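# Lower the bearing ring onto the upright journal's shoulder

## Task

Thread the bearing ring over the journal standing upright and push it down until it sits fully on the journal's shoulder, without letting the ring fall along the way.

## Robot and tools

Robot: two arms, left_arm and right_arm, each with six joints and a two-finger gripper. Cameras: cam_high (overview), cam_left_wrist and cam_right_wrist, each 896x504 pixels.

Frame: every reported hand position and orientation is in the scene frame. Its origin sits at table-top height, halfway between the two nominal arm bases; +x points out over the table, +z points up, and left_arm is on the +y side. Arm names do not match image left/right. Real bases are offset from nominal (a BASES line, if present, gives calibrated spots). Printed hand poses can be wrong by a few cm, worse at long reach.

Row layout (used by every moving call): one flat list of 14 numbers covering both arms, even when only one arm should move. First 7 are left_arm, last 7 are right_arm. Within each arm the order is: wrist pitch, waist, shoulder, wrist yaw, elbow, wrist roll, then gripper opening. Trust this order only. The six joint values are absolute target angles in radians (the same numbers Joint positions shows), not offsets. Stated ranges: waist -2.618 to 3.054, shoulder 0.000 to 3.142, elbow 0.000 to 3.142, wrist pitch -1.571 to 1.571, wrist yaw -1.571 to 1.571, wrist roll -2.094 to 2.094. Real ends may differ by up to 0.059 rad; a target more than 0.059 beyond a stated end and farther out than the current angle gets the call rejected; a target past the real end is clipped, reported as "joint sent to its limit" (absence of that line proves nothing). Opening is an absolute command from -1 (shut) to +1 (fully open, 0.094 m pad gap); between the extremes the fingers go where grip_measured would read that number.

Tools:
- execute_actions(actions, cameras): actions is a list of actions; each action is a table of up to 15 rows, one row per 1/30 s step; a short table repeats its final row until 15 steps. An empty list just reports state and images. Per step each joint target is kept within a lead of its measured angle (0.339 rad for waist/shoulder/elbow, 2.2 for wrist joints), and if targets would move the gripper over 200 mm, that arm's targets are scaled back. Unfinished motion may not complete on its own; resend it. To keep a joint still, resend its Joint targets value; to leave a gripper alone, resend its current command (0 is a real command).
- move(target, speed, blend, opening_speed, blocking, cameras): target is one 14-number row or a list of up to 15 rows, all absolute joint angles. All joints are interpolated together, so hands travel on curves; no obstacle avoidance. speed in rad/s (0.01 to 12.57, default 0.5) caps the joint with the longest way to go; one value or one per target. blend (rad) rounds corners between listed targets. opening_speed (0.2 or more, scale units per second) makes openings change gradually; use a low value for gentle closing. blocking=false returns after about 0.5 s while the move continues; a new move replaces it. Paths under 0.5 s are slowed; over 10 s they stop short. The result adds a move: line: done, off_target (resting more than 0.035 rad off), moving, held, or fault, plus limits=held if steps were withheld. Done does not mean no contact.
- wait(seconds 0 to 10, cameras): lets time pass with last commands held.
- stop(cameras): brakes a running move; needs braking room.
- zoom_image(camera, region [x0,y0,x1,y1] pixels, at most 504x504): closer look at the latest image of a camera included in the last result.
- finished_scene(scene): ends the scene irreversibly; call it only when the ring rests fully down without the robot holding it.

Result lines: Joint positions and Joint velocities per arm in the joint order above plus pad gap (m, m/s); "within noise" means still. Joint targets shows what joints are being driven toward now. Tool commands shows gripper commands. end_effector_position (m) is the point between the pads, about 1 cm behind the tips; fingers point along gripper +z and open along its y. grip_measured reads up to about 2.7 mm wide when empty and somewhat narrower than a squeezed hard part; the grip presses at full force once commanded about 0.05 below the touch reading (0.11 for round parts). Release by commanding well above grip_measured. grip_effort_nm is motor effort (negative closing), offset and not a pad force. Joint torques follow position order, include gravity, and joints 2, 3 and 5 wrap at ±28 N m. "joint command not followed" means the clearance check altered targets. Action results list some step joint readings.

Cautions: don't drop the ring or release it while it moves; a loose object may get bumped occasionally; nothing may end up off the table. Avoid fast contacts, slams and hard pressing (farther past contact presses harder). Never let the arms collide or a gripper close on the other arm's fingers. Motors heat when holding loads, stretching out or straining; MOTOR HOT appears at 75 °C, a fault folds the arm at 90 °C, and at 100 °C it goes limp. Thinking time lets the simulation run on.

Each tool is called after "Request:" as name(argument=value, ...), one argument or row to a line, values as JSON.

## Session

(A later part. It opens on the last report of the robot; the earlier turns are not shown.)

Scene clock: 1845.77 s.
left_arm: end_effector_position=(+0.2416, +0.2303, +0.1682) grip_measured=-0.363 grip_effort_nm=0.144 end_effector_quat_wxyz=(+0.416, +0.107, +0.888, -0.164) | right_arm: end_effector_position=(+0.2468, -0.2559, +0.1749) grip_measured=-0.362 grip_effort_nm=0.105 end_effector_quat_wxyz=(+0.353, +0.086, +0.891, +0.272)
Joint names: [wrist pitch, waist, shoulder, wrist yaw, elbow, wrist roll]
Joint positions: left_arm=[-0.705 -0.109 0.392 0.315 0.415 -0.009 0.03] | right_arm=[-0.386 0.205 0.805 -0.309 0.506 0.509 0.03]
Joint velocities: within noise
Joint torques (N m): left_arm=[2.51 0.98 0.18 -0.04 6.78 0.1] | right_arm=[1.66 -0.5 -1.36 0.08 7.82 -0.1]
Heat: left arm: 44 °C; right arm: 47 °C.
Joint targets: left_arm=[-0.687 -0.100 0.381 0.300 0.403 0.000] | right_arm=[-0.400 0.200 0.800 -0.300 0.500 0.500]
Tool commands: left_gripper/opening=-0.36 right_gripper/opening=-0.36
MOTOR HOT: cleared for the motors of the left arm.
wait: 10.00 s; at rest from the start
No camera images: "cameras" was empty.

Request:
move(
  target=[
    [-0.6, -0.3, 1.3, 0.7, 1.0, -0.2, -0.44, -0.2, 0.13, 1.2, -0.6, 0.52, 0.57, -0.44],
    [-0.542, -0.546, 2.115, 0.857, 1.325, -0.291, -0.44, 0.035, 0.100, 1.56, -0.78, 0.545, 0.618, -0.44],
  ],
  speed=[0.8, 0.6],
  blend=[0.1, 0.0],
)

Request:
zoom_image(
  camera="cam_right_wrist",
  region=[360, 120, 600, 360],
)

Request:
zoom_image(
  camera="cam_left_wrist",
  region=[350, 120, 590, 360],
)

Scene clock: 1853.67 s.
left_arm: end_effector_position=(+0.3297, -0.0129, +0.0612) grip_measured=-0.437 grip_effort_nm=-0.164 end_effector_quat_wxyz=(-0.072, +0.155, +0.896, -0.411) | right_arm: end_effector_position=(+0.2736, -0.2150, +0.0641) grip_measured=-0.438 grip_effort_nm=-0.100 end_effector_quat_wxyz=(+0.120, +0.143, +0.888, +0.421)
Joint names: [wrist pitch, waist, shoulder, wrist yaw, elbow, wrist roll]
Joint positions: left_arm=[-0.558 -0.542 2.099 0.84 1.298 -0.284 0.026] | right_arm=[0.022 0.105 1.555 -0.76 0.515 0.613 0.026]
Joint velocities: within noise
Joint torques (N m): left_arm=[1.1 -0.25 -9.13 0.57 8.75 -0.03] | right_arm=[1.43 -0.51 -4.18 -0.5 8.99 0.06]
Heat: left arm: 44 °C; right arm: 47 °C.
Joint targets: left_arm=[-0.542 -0.546 2.115 0.857 1.325 -0.291] | right_arm=[0.035 0.100 1.560 -0.780 0.545 0.618]
move: done

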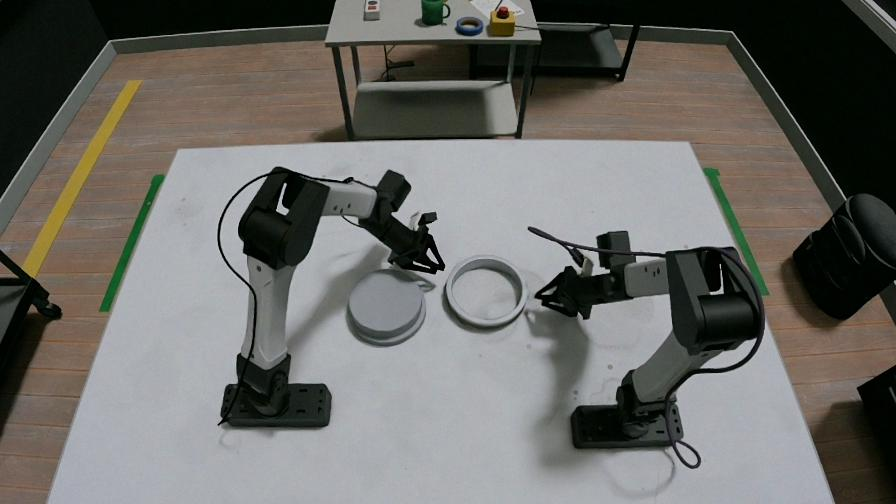

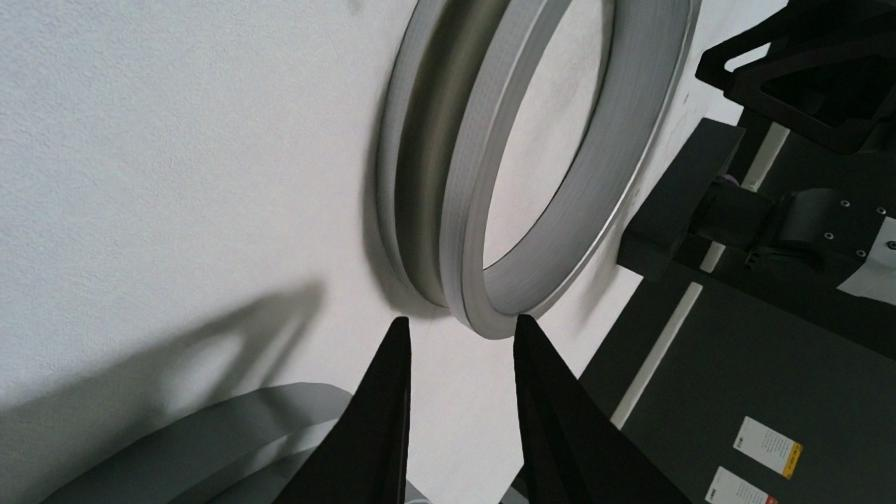

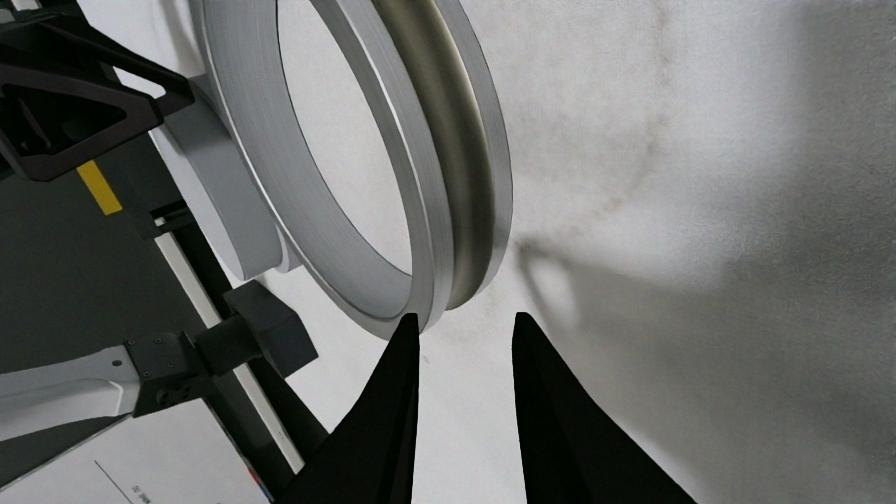

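Scaled by 2.100 from the camera's 896x504 image, which has a finer 1280x720 frame.

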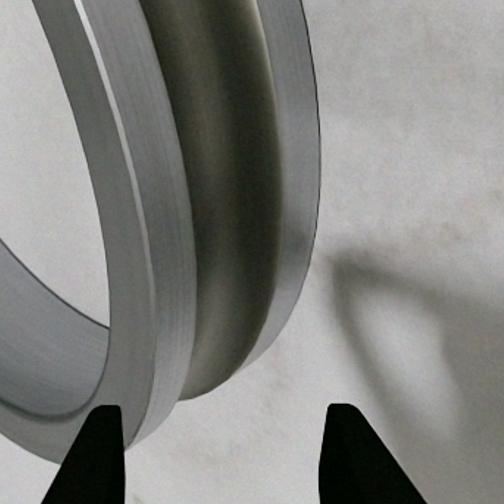

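Scaled by 2.100 from the camera's 896x504 image, which has a finer 1280x720 frame.

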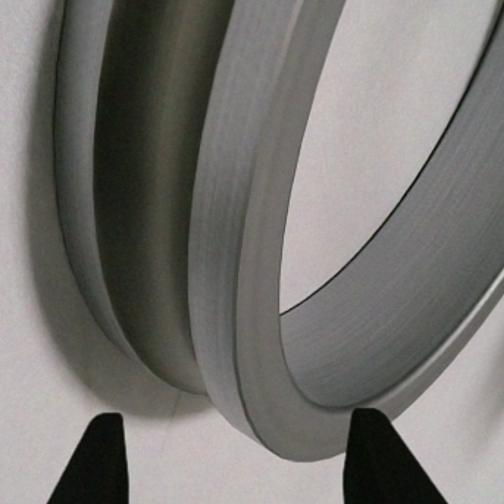

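Request:
move(
  target=[
    [-0.421, -0.602, 2.160, 0.815, 1.267, -0.373, -0.44, 0.189, 0.203, 1.645, -0.703, 0.548, 0.729, -0.44],
  ],
  speed=0.15,
  cameras=["cam_left_wrist", "cam_right_wrist"],
)

Request:
zoom_image(
  camera="cam_right_wrist",
  region=[360, 160, 600, 400],
)

Request:
zoom_image(
  camera="cam_left_wrist",
  region=[350, 160, 590, 400],
)

Scene clock: 1930.33 s.
left_arm: end_effector_position=(+0.3238, -0.0328, +0.0458) grip_measured=-0.437 grip_effort_nm=-0.164 end_effector_quat_wxyz=(-0.071, +0.153, +0.895, -0.413) | right_arm: end_effector_position=(+0.2813, -0.1918, +0.0520) grip_measured=-0.438 grip_effort_nm=-0.100 end_effector_quat_wxyz=(+0.118, +0.146, +0.887, +0.421)
Joint names: [wrist pitch, waist, shoulder, wrist yaw, elbow, wrist roll]
Joint positions: left_arm=[-0.438 -0.594 2.135 0.83 1.278 -0.366 0.026] | right_arm=[0.175 0.199 1.639 -0.708 0.515 0.723 0.026]
Joint velocities: within noise
Joint torques (N m): left_arm=[1.25 -0.68 -8.65 0.26 5.18 -0.01] | right_arm=[1.54 0.47 -4.57 -0.2 8.95 0.07]
Heat: left arm: 50 °C; right arm: 49 °C.
Joint targets: left_arm=[-0.421 -0.602 2.160 0.815 1.267 -0.373] | right_arm=[0.189 0.203 1.645 -0.703 0.548 0.729]
move: done
Images, in order (width x height): cam_left_wrist 896x504, cam_right_wrist 896x504.

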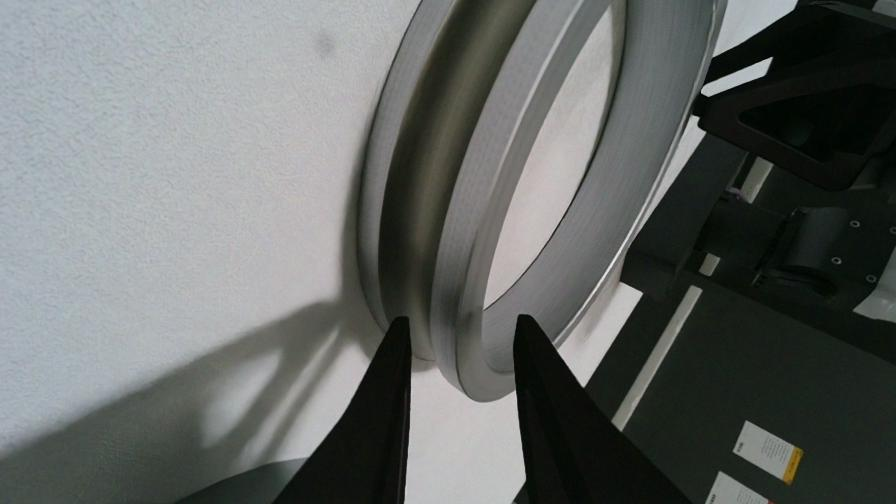

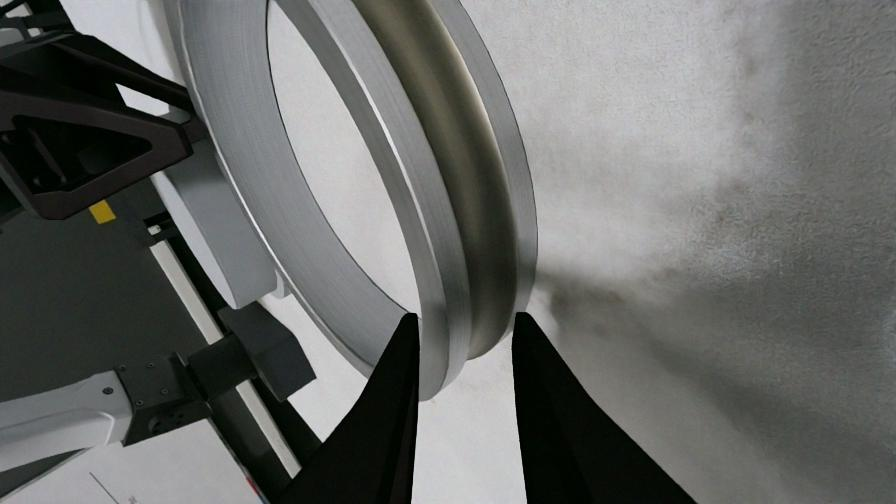

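Scaled by 2.100 from the camera's 896x504 image, which has a finer 1280x720 frame.

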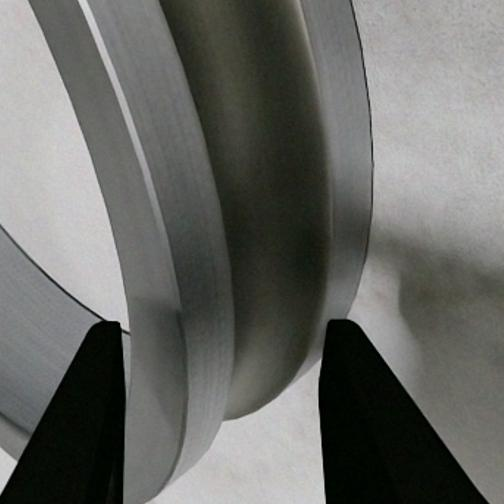

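Scaled by 2.100 from the camera's 896x504 image, which has a finer 1280x720 frame.

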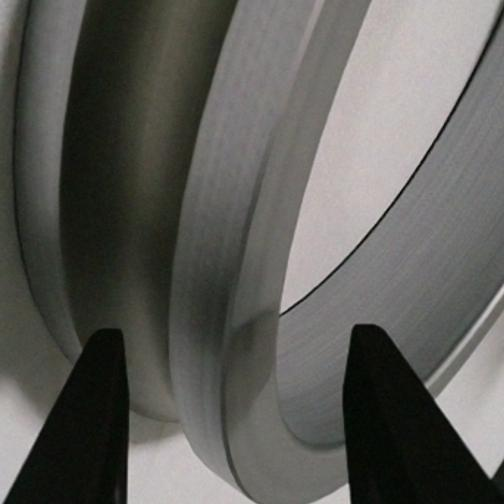

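Request:
move(
  target=[
    [-0.401, -0.6135, 2.1715, 0.81, 1.2635, -0.386, -0.44, 0.148, 0.215, 1.610, -0.697, 0.558, 0.741, -0.44],
    [-0.379, -0.625, 2.1825, 0.805, 1.260, -0.399, -0.44, 0.148, 0.215, 1.610, -0.697, 0.558, 0.741, -0.44],
  ],
  speed=0.12,
  cameras=["cam_left_wrist", "cam_right_wrist"],
)

Request:
zoom_image(
  camera="cam_right_wrist",
  region=[360, 160, 600, 400],
)

Request:
zoom_image(
  camera="cam_left_wrist",
  region=[350, 190, 590, 430],
)

Scene clock: 1940.70 s.
left_arm: end_effector_position=(+0.3225, -0.0416, +0.0392) grip_measured=-0.437 grip_effort_nm=-0.164 end_effector_quat_wxyz=(-0.065, +0.157, +0.895, -0.412) | right_arm: end_effector_position=(+0.2843, -0.1884, +0.0564) grip_measured=-0.438 grip_effort_nm=-0.105 end_effector_quat_wxyz=(+0.119, +0.145, +0.887, +0.422)
Joint names: [wrist pitch, waist, shoulder, wrist yaw, elbow, wrist roll]
Joint positions: left_arm=[-0.388 -0.615 2.153 0.82 1.274 -0.39 0.026] | right_arm=[0.166 0.21 1.633 -0.702 0.529 0.735 0.026]
Joint velocities: within noise
Joint torques (N m): left_arm=[1.2 -0.81 -8.39 0.25 4.81 -0.04] | right_arm=[1.2 0.5 -6.83 -0.18 8.7 0.03]
Heat: left arm: 51 °C; right arm: 49 °C.
Joint targets: left_arm=[-0.379 -0.625 2.183 0.805 1.260 -0.399] | right_arm=[0.148 0.215 1.610 -0.697 0.558 0.741]
move: done
Images, in order (width x height): cam_left_wrist 896x504, cam_right_wrist 896x504.

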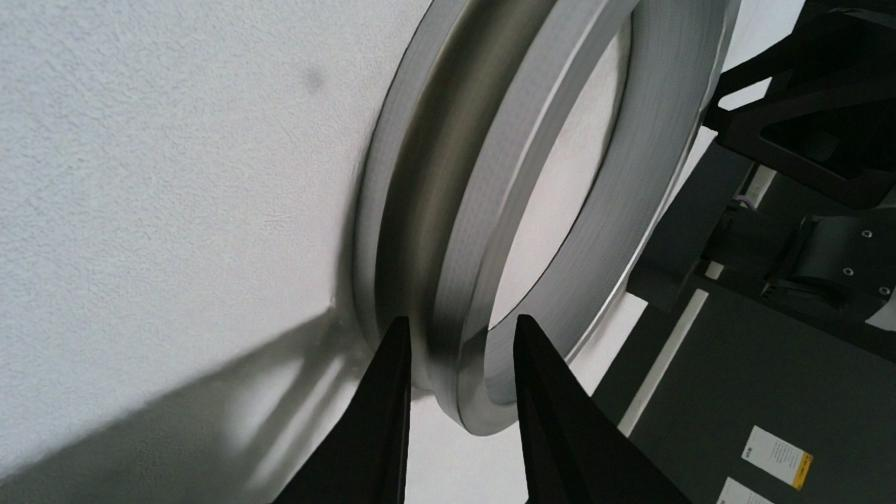

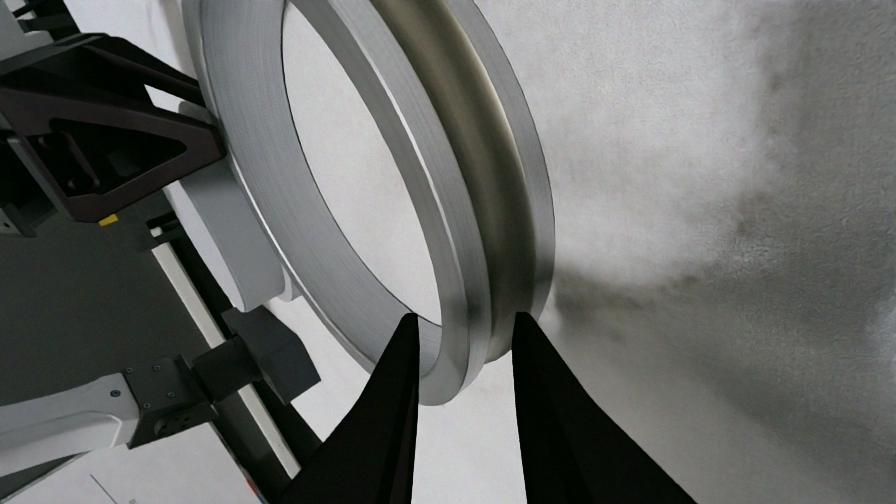

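Scaled by 2.100 from the camera's 896x504 image, which has a finer 1280x720 frame.

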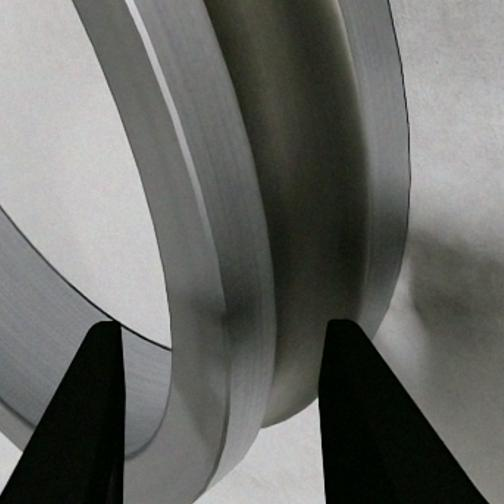

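Scaled by 2.100 from the camera's 896x504 image, which has a finer 1280x720 frame.

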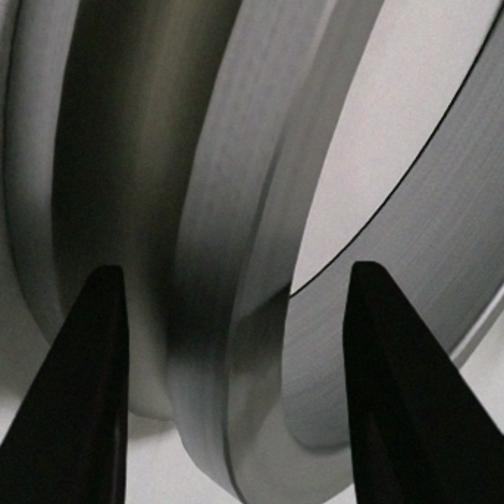

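Request:
move(
  target=[
    [-0.366, -0.631, 2.187, 0.803, 1.258, -0.407, -0.44, 0.237, 0.241, 1.675, -0.685, 0.552, 0.772, -0.44],
  ],
  speed=0.1,
  cameras=["cam_left_wrist", "cam_right_wrist"],
)

Request:
zoom_image(
  camera="cam_right_wrist",
  region=[380, 180, 580, 420],
)

Request:
zoom_image(
  camera="cam_left_wrist",
  region=[370, 190, 570, 430],
)

Scene clock: 1949.97 s.
left_arm: end_effector_position=(+0.3222, -0.0431, +0.0371) grip_measured=-0.437 grip_effort_nm=-0.164 end_effector_quat_wxyz=(-0.066, +0.155, +0.895, -0.412) | right_arm: end_effector_position=(+0.2866, -0.1809, +0.0511) grip_measured=-0.438 grip_effort_nm=-0.100 end_effector_quat_wxyz=(+0.119, +0.145, +0.886, +0.424)
Joint names: [wrist pitch, waist, shoulder, wrist yaw, elbow, wrist roll]
Joint positions: left_arm=[-0.378 -0.619 2.159 0.818 1.274 -0.399 0.026] | right_arm=[0.222 0.236 1.669 -0.69 0.529 0.766 0.026]
Joint velocities: within noise
Joint torques (N m): left_arm=[1.27 -1.02 -8.54 0.24 4.62 -0.04] | right_arm=[1.6 0.5 -4.74 -0.16 7.88 0.07]
Heat: left arm: 51 °C; right arm: 48 °C.
Joint targets: left_arm=[-0.366 -0.631 2.187 0.803 1.258 -0.407] | right_arm=[0.237 0.241 1.675 -0.685 0.552 0.772]
move: done
Images, in order (width x height): cam_left_wrist 896x504, cam_right_wrist 896x504.

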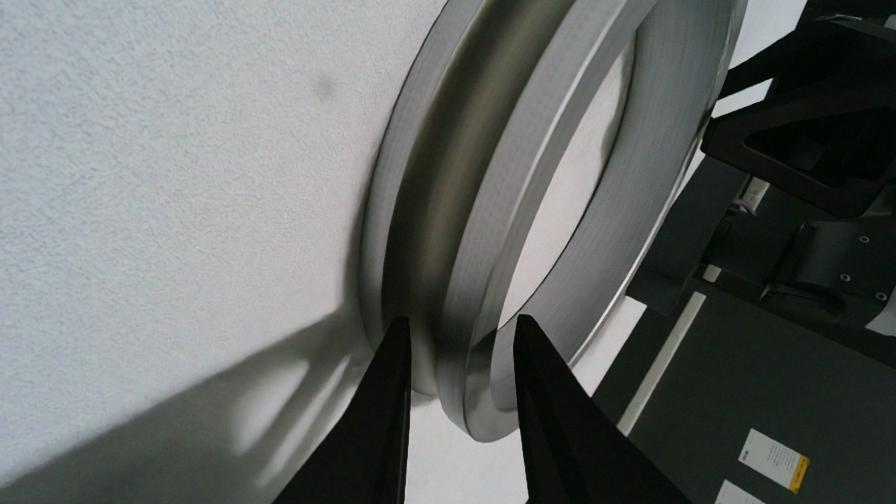

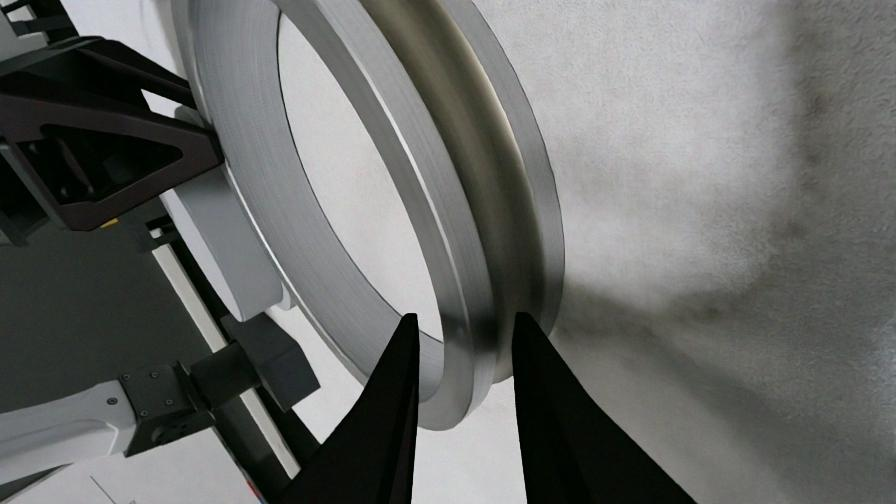

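Scaled by 2.100 from the camera's 896x504 image, which has a finer 1280x720 frame.

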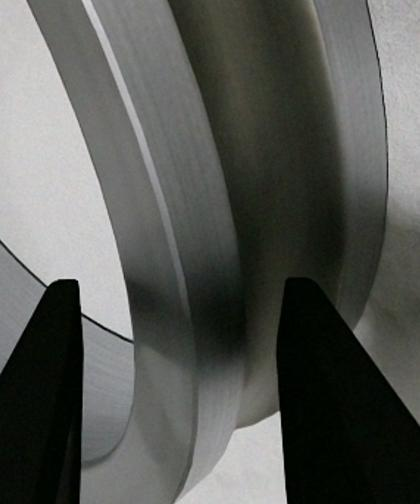

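Scaled by 2.100 from the camera's 896x504 image, which has a finer 1280x720 frame.

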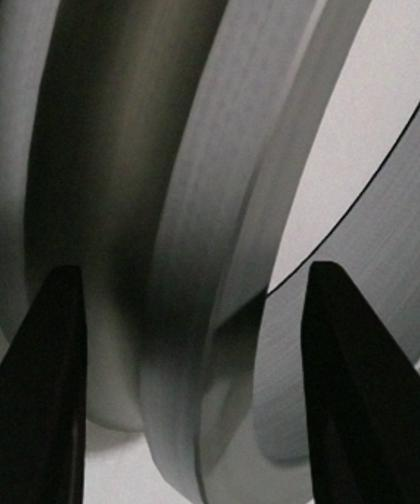

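Request:
move(
  target=[
    [-0.354, -0.638, 2.190, 0.801, 1.257, -0.418, -0.44, 0.257, 0.250, 1.686, -0.681, 0.551, 0.7825, -0.44],
  ],
  speed=0.1,
  cameras=["cam_left_wrist", "cam_right_wrist"],
)

Request:
zoom_image(
  camera="cam_right_wrist",
  region=[380, 180, 580, 420],
)

Request:
zoom_image(
  camera="cam_left_wrist",
  region=[370, 190, 570, 430],
)

Scene clock: 1959.90 s.
left_arm: end_effector_position=(+0.3208, -0.0455, +0.0369) grip_measured=-0.437 grip_effort_nm=-0.164 end_effector_quat_wxyz=(-0.067, +0.154, +0.896, -0.411) | right_arm: end_effector_position=(+0.2875, -0.1782, +0.0501) grip_measured=-0.438 grip_effort_nm=-0.100 end_effector_quat_wxyz=(+0.119, +0.145, +0.885, +0.425)
Joint names: [wrist pitch, waist, shoulder, wrist yaw, elbow, wrist roll]
Joint positions: left_arm=[-0.372 -0.627 2.159 0.813 1.274 -0.41 0.026] | right_arm=[0.242 0.245 1.68 -0.686 0.529 0.776 0.026]
Joint velocities: within noise
Joint torques (N m): left_arm=[1.35 -0.96 -8.31 0.26 4.53 -0.03] | right_arm=[1.62 0.54 -4.83 -0.16 7.73 0.05]
Heat: left arm: 51 °C; right arm: 47 °C.
Joint targets: left_arm=[-0.354 -0.638 2.190 0.801 1.257 -0.418] | right_arm=[0.257 0.250 1.686 -0.681 0.551 0.783]
move: done
Images, in order (width x height): cam_left_wrist 896x504, cam_right_wrist 896x504.

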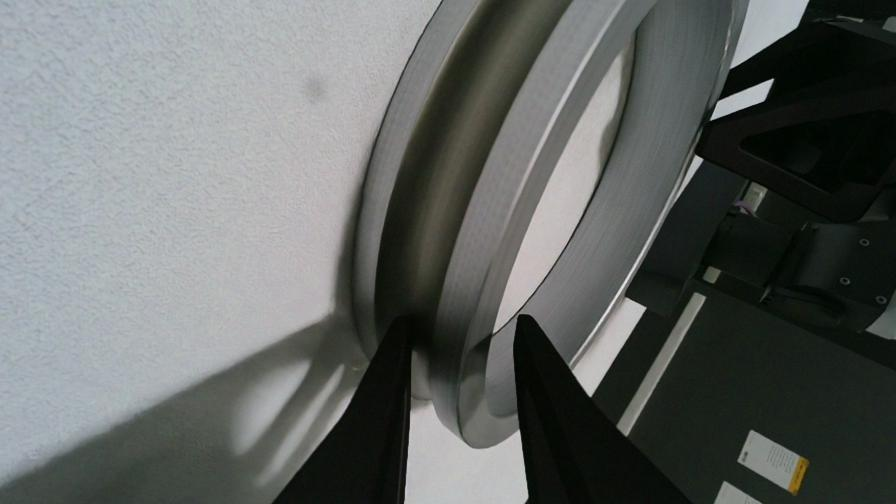

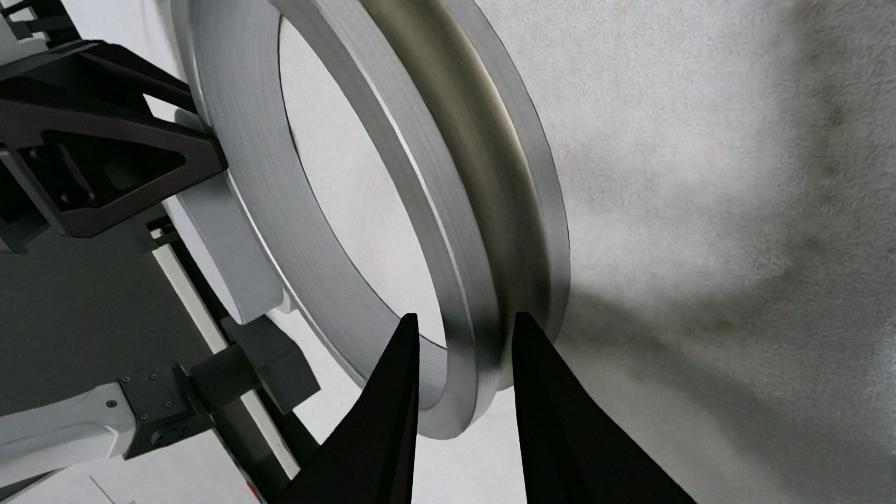

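Scaled by 2.100 from the camera's 896x504 image, which has a finer 1280x720 frame.

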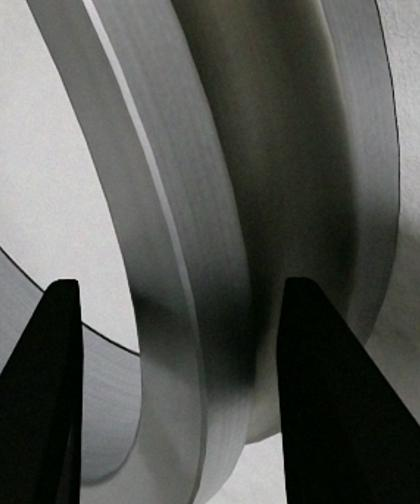

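Scaled by 2.100 from the camera's 896x504 image, which has a finer 1280x720 frame.

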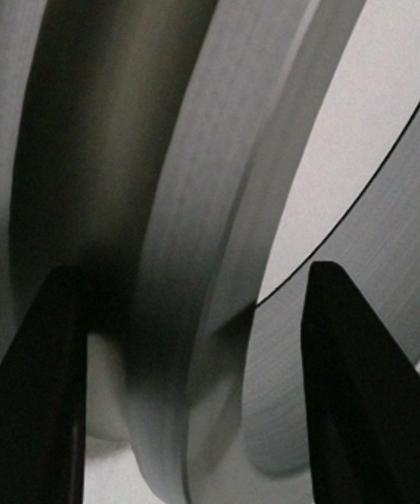

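Request:
move(
  target=[
    [-0.3475, -0.641, 2.192, 0.800, 1.256, -0.422, -0.44, 0.273, 0.253, 1.696, -0.680, 0.548, 0.787, -0.44],
    [-0.3475, -0.641, 2.192, 0.800, 1.256, -0.422, -0.74, 0.273, 0.253, 1.696, -0.680, 0.548, 0.787, -0.74],
  ],
  speed=0.1,
  opening_speed=0.25,
  cameras=["cam_left_wrist", "cam_right_wrist"],
)

Request:
zoom_image(
  camera="cam_right_wrist",
  region=[380, 180, 580, 420],
)

Request:
zoom_image(
  camera="cam_left_wrist",
  region=[370, 190, 570, 430],
)

Scene clock: 1972.23 s.
left_arm: end_effector_position=(+0.3235, -0.0435, +0.0357) grip_measured=-0.740 grip_effort_nm=-1.013 end_effector_quat_wxyz=(-0.062, +0.152, +0.897, -0.411) | right_arm: end_effector_position=(+0.2902, -0.1798, +0.0482) grip_measured=-0.709 grip_effort_nm=-1.018 end_effector_quat_wxyz=(+0.125, +0.146, +0.886, +0.423)
Joint names: [wrist pitch, waist, shoulder, wrist yaw, elbow, wrist roll]
Joint positions: left_arm=[-0.362 -0.62 2.159 0.81 1.269 -0.41 0.012] | right_arm=[0.256 0.242 1.689 -0.678 0.529 0.774 0.014]
Joint velocities: within noise
Joint torques (N m): left_arm=[1.32 -1.87 -8.13 0.29 4.93 -0.08] | right_arm=[1.65 1.14 -4.82 -0.21 7.39 0.11]
Heat: left arm: 50 °C; right arm: 47 °C.
Joint targets: left_arm=[-0.348 -0.641 2.192 0.800 1.256 -0.422] | right_arm=[0.273 0.253 1.696 -0.680 0.548 0.787]
move: done
Images, in order (width x height): cam_left_wrist 896x504, cam_right_wrist 896x504.

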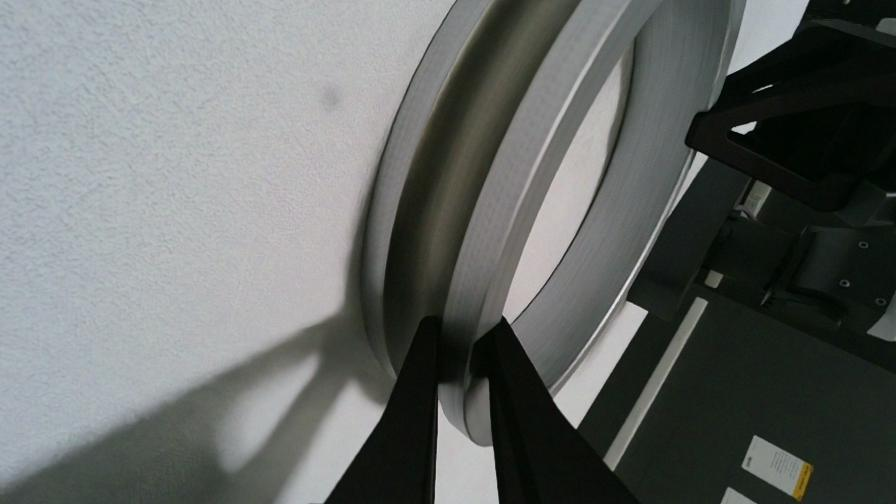

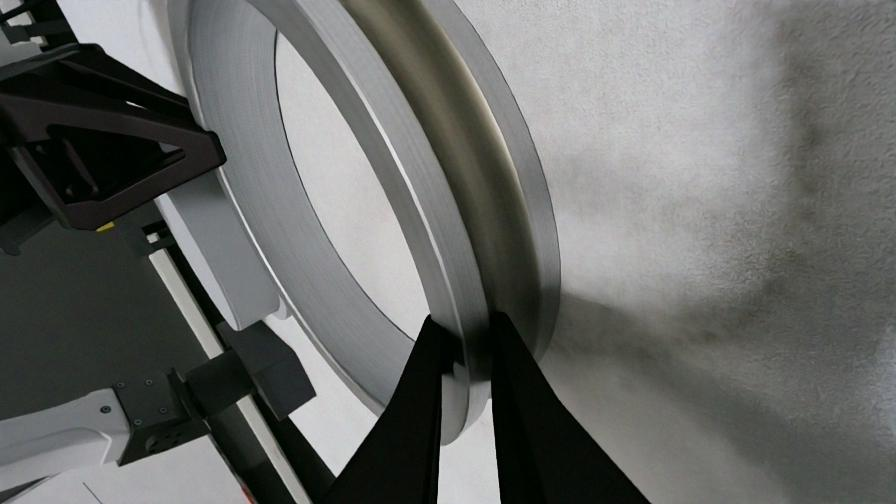

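Scaled by 2.100 from the camera's 896x504 image, which has a finer 1280x720 frame.

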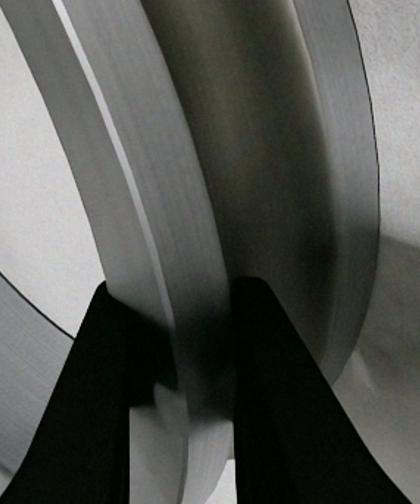

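Scaled by 2.100 from the camera's 896x504 image, which has a finer 1280x720 frame.

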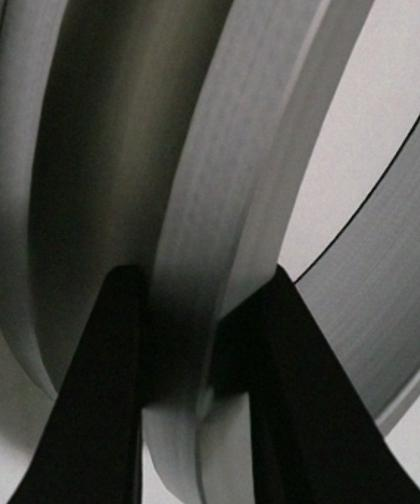

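Request:
move(
  target=[
    [-0.3475, -0.641, 2.192, 0.800, 1.256, -0.422, -0.95, 0.273, 0.253, 1.696, -0.680, 0.548, 0.787, -0.95],
    [-0.365, -0.645, 2.11, 0.82, 1.297, -0.422, -0.95, 0.290, 0.257, 1.660, -0.70, 0.562, 0.787, -0.95],
    [-0.325, -0.653, 2.078, 0.875, 1.313, -0.422, -0.95, 0.360, 0.262, 1.646, -0.765, 0.569, 0.787, -0.95],
  ],
  speed=[0.1, 0.1, 0.08],
  opening_speed=0.3,
  cameras=["cam_left_wrist", "cam_right_wrist", "cam_high"],
)

Scene clock: 2023.67 s.
left_arm: end_effector_position=(+0.3248, -0.0434, +0.0394) grip_measured=-0.752 grip_effort_nm=-1.043 end_effector_quat_wxyz=(-0.057, +0.154, +0.897, -0.410) | right_arm: end_effector_position=(+0.2910, -0.1791, +0.0507) grip_measured=-0.722 grip_effort_nm=-1.023 end_effector_quat_wxyz=(+0.129, +0.143, +0.885, +0.424)
Joint names: [wrist pitch, waist, shoulder, wrist yaw, elbow, wrist roll]
Joint positions: left_arm=[-0.365 -0.62 2.148 0.803 1.269 -0.409 0.012] | right_arm=[0.258 0.244 1.682 -0.677 0.529 0.772 0.013]
Joint velocities: within noise
Joint torques (N m): left_arm=[1.64 -3.03 -16.23 1.07 10.24 -0.09] | right_arm=[2.56 1.89 -8.05 -1.23 9.57 0.15]
Heat: left arm: 50 °C; right arm: 45 °C.
Joint targets: left_arm=[-0.325 -0.653 2.078 0.875 1.313 -0.422] | right_arm=[0.360 0.262 1.646 -0.765 0.569 0.787]
move: off_target (left_arm, right_arm); left_arm: the wrist yaw is farthest, 0.072 rad from its target; right_arm: the wrist pitch is farthest, 0.102 rad from its target

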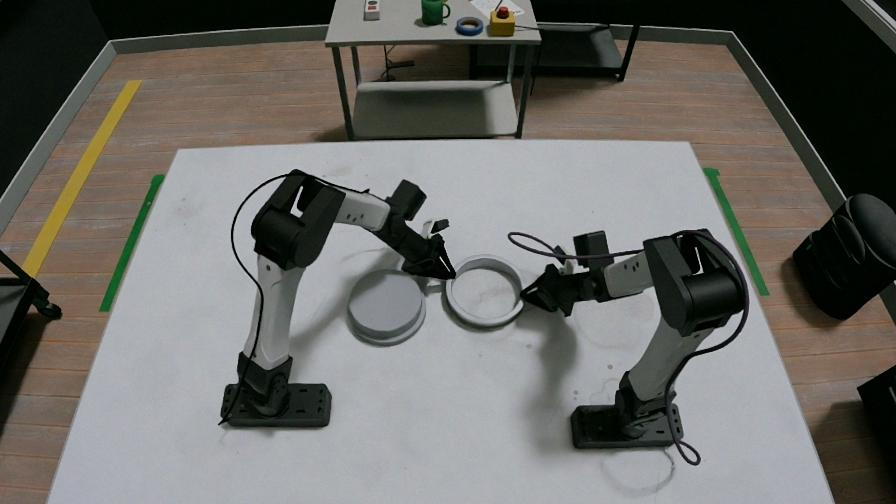

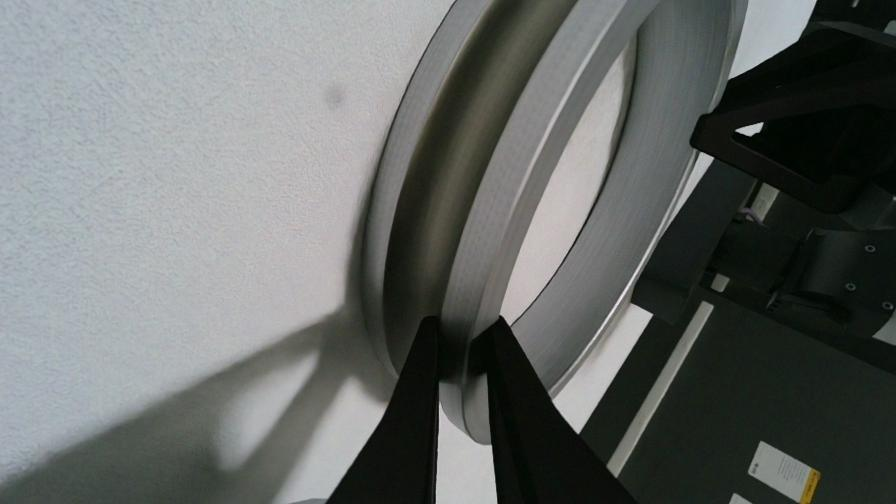

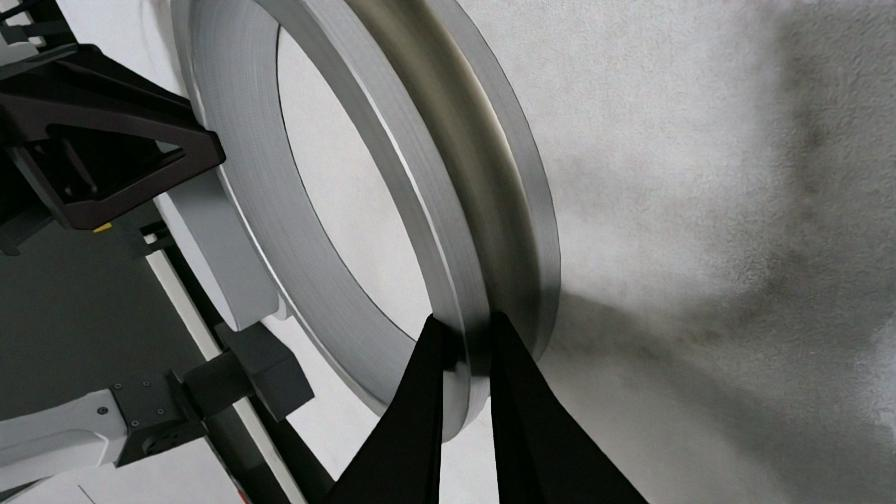

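Request:
move(
  target=[
    [-0.34, -0.655, 2.056, 0.880, 1.325, -0.422, -0.95, 0.330, 0.264, 1.604, -0.770, 0.585, 0.787, -0.95],
  ],
  speed=0.08,
  cameras=["cam_left_wrist", "cam_right_wrist"],
)

Scene clock: 2029.33 s.
left_arm: end_effector_position=(+0.3264, -0.0432, +0.0407) grip_measured=-0.754 grip_effort_nm=-1.038 end_effector_quat_wxyz=(-0.053, +0.154, +0.900, -0.405) | right_arm: end_effector_position=(+0.2904, -0.1783, +0.0556) grip_measured=-0.728 grip_effort_nm=-1.028 end_effector_quat_wxyz=(+0.133, +0.140, +0.885, +0.423)
Joint names: [wrist pitch, waist, shoulder, wrist yaw, elbow, wrist roll]
Joint positions: left_arm=[-0.373 -0.622 2.143 0.789 1.274 -0.409 0.012] | right_arm=[0.243 0.249 1.659 -0.672 0.529 0.772 0.013]
Joint velocities: within noise
Joint torques (N m): left_arm=[1.56 -3.1 -17.57 1.25 10.91 -0.09] | right_arm=[2.4 1.62 -9.43 -1.34 11.33 0.15]
Heat: left arm: 53 °C; right arm: 46 °C.
Joint targets: left_arm=[-0.340 -0.655 2.056 0.880 1.325 -0.422] | right_arm=[0.330 0.264 1.604 -0.770 0.585 0.787]
move: off_target (left_arm, right_arm); left_arm: the wrist yaw is farthest, 0.091 rad from its target; right_arm: the wrist yaw is farthest, 0.098 rad from its target
Images, in order (width x height): cam_left_wrist 896x504, cam_right_wrist 896x504.

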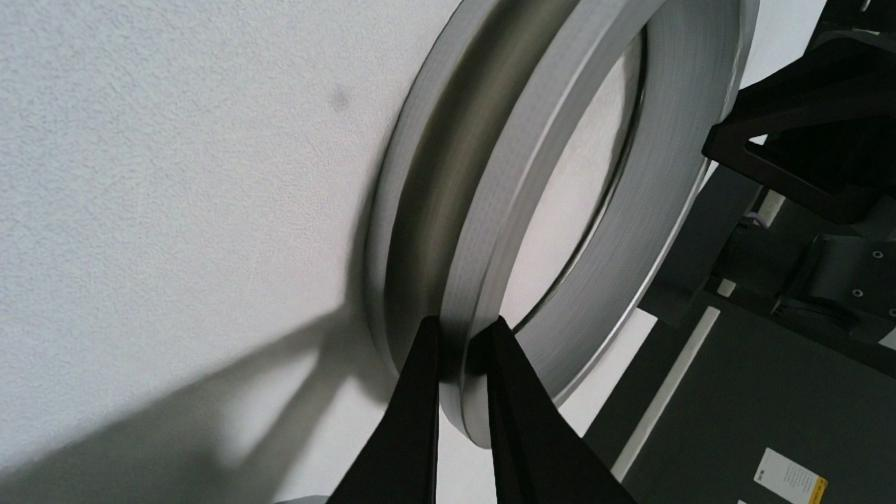

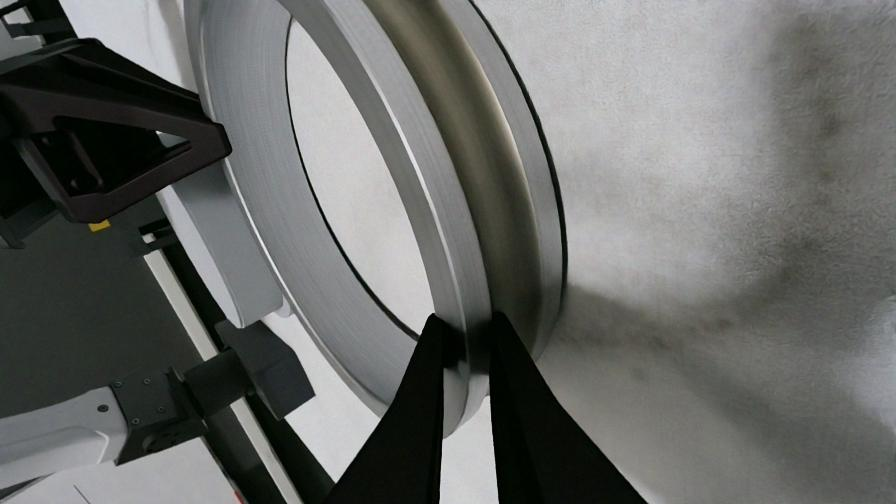

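Request:
move(
  target=[
    [-0.345, -0.657, 2.020, 0.90, 1.345, -0.422, -0.95, 0.315, 0.266, 1.585, -0.780, 0.593, 0.787, -0.95],
  ],
  speed=0.08,
  cameras=["cam_left_wrist", "cam_right_wrist"],
)

Scene clock: 2035.27 s.
left_arm: end_effector_position=(+0.3257, -0.0736, +0.1057) grip_measured=-0.947 grip_effort_nm=-0.164 end_effector_quat_wxyz=(-0.021, +0.202, +0.860, -0.468) | right_arm: end_effector_position=(+0.3040, -0.1587, +0.1010) grip_measured=-0.948 grip_effort_nm=-0.125 end_effector_quat_wxyz=(+0.166, +0.088, +0.858, +0.479)
Joint names: [wrist pitch, waist, shoulder, wrist yaw, elbow, wrist roll]
Joint positions: left_arm=[-0.356 -0.654 2.054 0.883 1.327 -0.415 0.002] | right_arm=[0.297 0.263 1.603 -0.76 0.571 0.781 0.002]
Joint velocities: within noise
Joint torques (N m): left_arm=[1.59 -0.18 -13.27 0.54 8.62 -0.02] | right_arm=[1.85 0.34 -6.63 -0.42 8.58 0.04]
Heat: left arm: 56 °C; right arm: 46 °C.
Joint targets: left_arm=[-0.345 -0.657 2.020 0.900 1.345 -0.422] | right_arm=[0.315 0.266 1.585 -0.780 0.593 0.787]
move: done
Images, in order (width x height): cam_left_wrist 896x504, cam_right_wrist 896x504.

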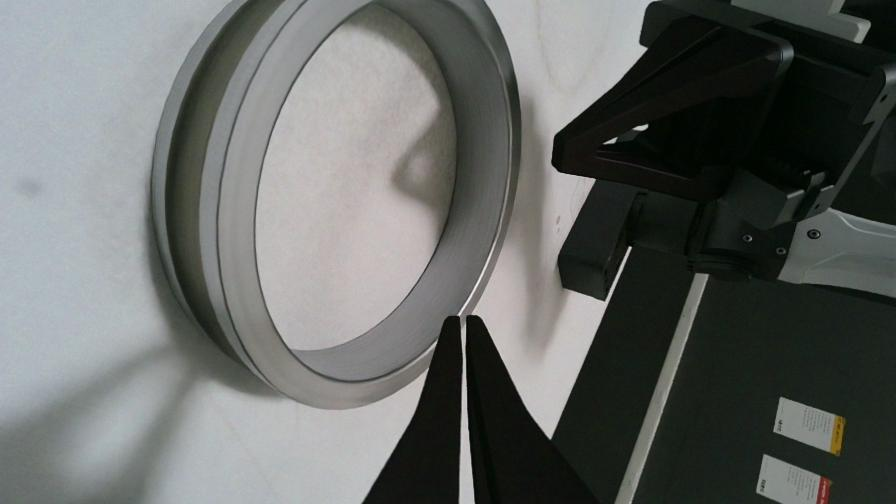

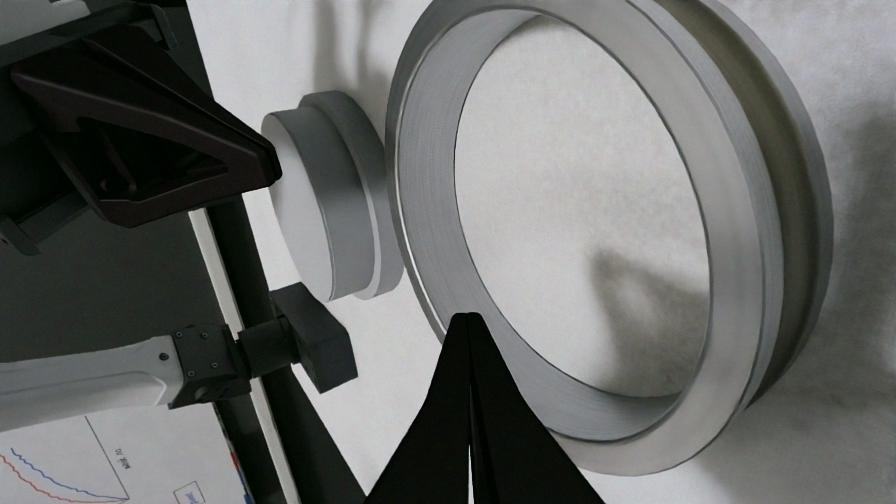

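Request:
move(
  target=[
    [-0.6, -0.45, 1.6, 0.7, 1.3, -0.3, -0.44, 0.0, 0.2, 1.3, -0.6, 0.60, 0.6, -0.44],
    [-0.687, -0.1, 0.381, 0.3, 0.403, 0.0, -0.44, -0.4, 0.2, 0.8, -0.3, 0.5, 0.5, -0.44],
  ],
  speed=[0.6, 0.9],
  blend=[0.1, 0.0],
)

Request:
zoom_image(
  camera="cam_high",
  region=[330, 230, 570, 370],
)

Scene clock: 2044.63 s.
left_arm: end_effector_position=(+0.2447, +0.2298, +0.1723) grip_measured=-0.443 grip_effort_nm=0.149 end_effector_quat_wxyz=(+0.426, +0.108, +0.883, -0.164) | right_arm: end_effector_position=(+0.2482, -0.2558, +0.1782) grip_measured=-0.442 grip_effort_nm=0.105 end_effector_quat_wxyz=(+0.357, +0.086, +0.889, +0.273)
Joint names: [wrist pitch, waist, shoulder, wrist yaw, elbow, wrist roll]
Joint positions: left_arm=[-0.683 -0.109 0.392 0.316 0.415 -0.009 0.026] | right_arm=[-0.385 0.204 0.806 -0.31 0.513 0.509 0.026]
Joint velocities: within noise
Joint torques (N m): left_arm=[2.26 1.01 0.18 -0.05 6.82 0.1] | right_arm=[1.68 -0.42 -1.37 0.1 7.06 -0.1]
Heat: left arm: 56 °C; right arm: 47 °C.
Joint targets: left_arm=[-0.687 -0.100 0.381 0.300 0.403 0.000] | right_arm=[-0.400 0.200 0.800 -0.300 0.500 0.500]
move: done

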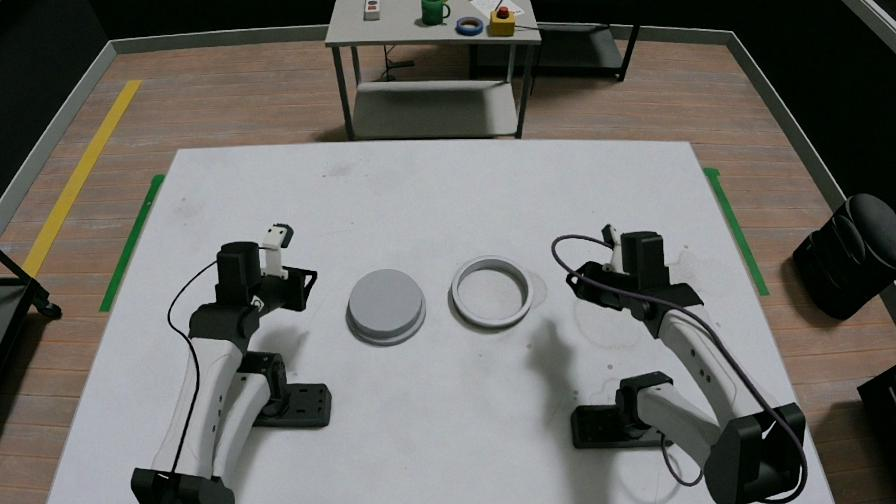

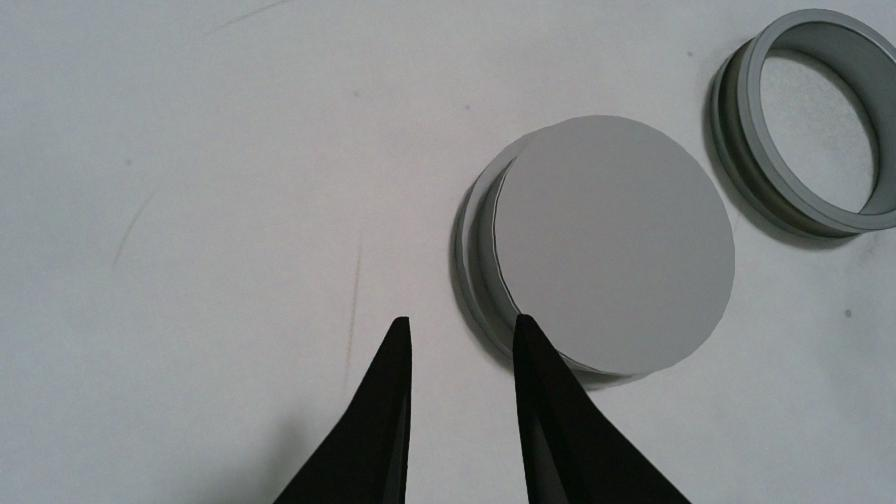

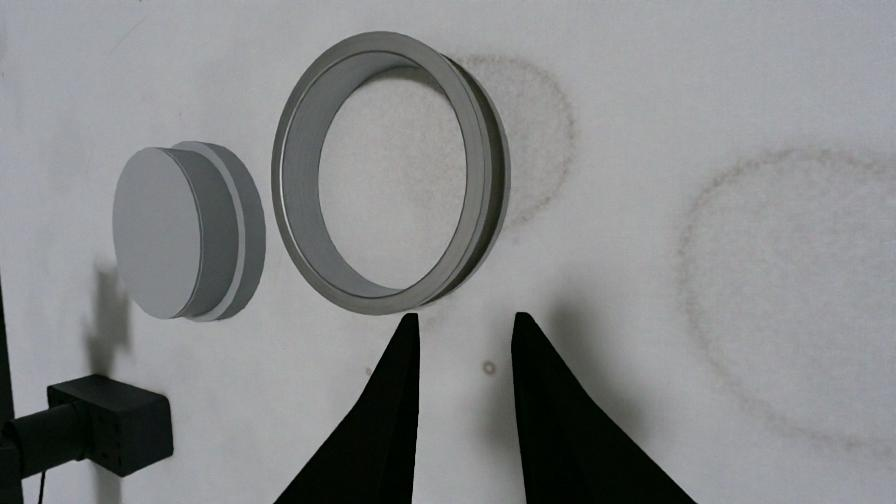

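Scaled by 2.100 from the camera's 896x504 image, which has a finer 1280x720 frame.

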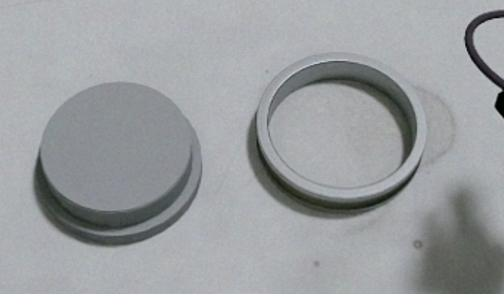

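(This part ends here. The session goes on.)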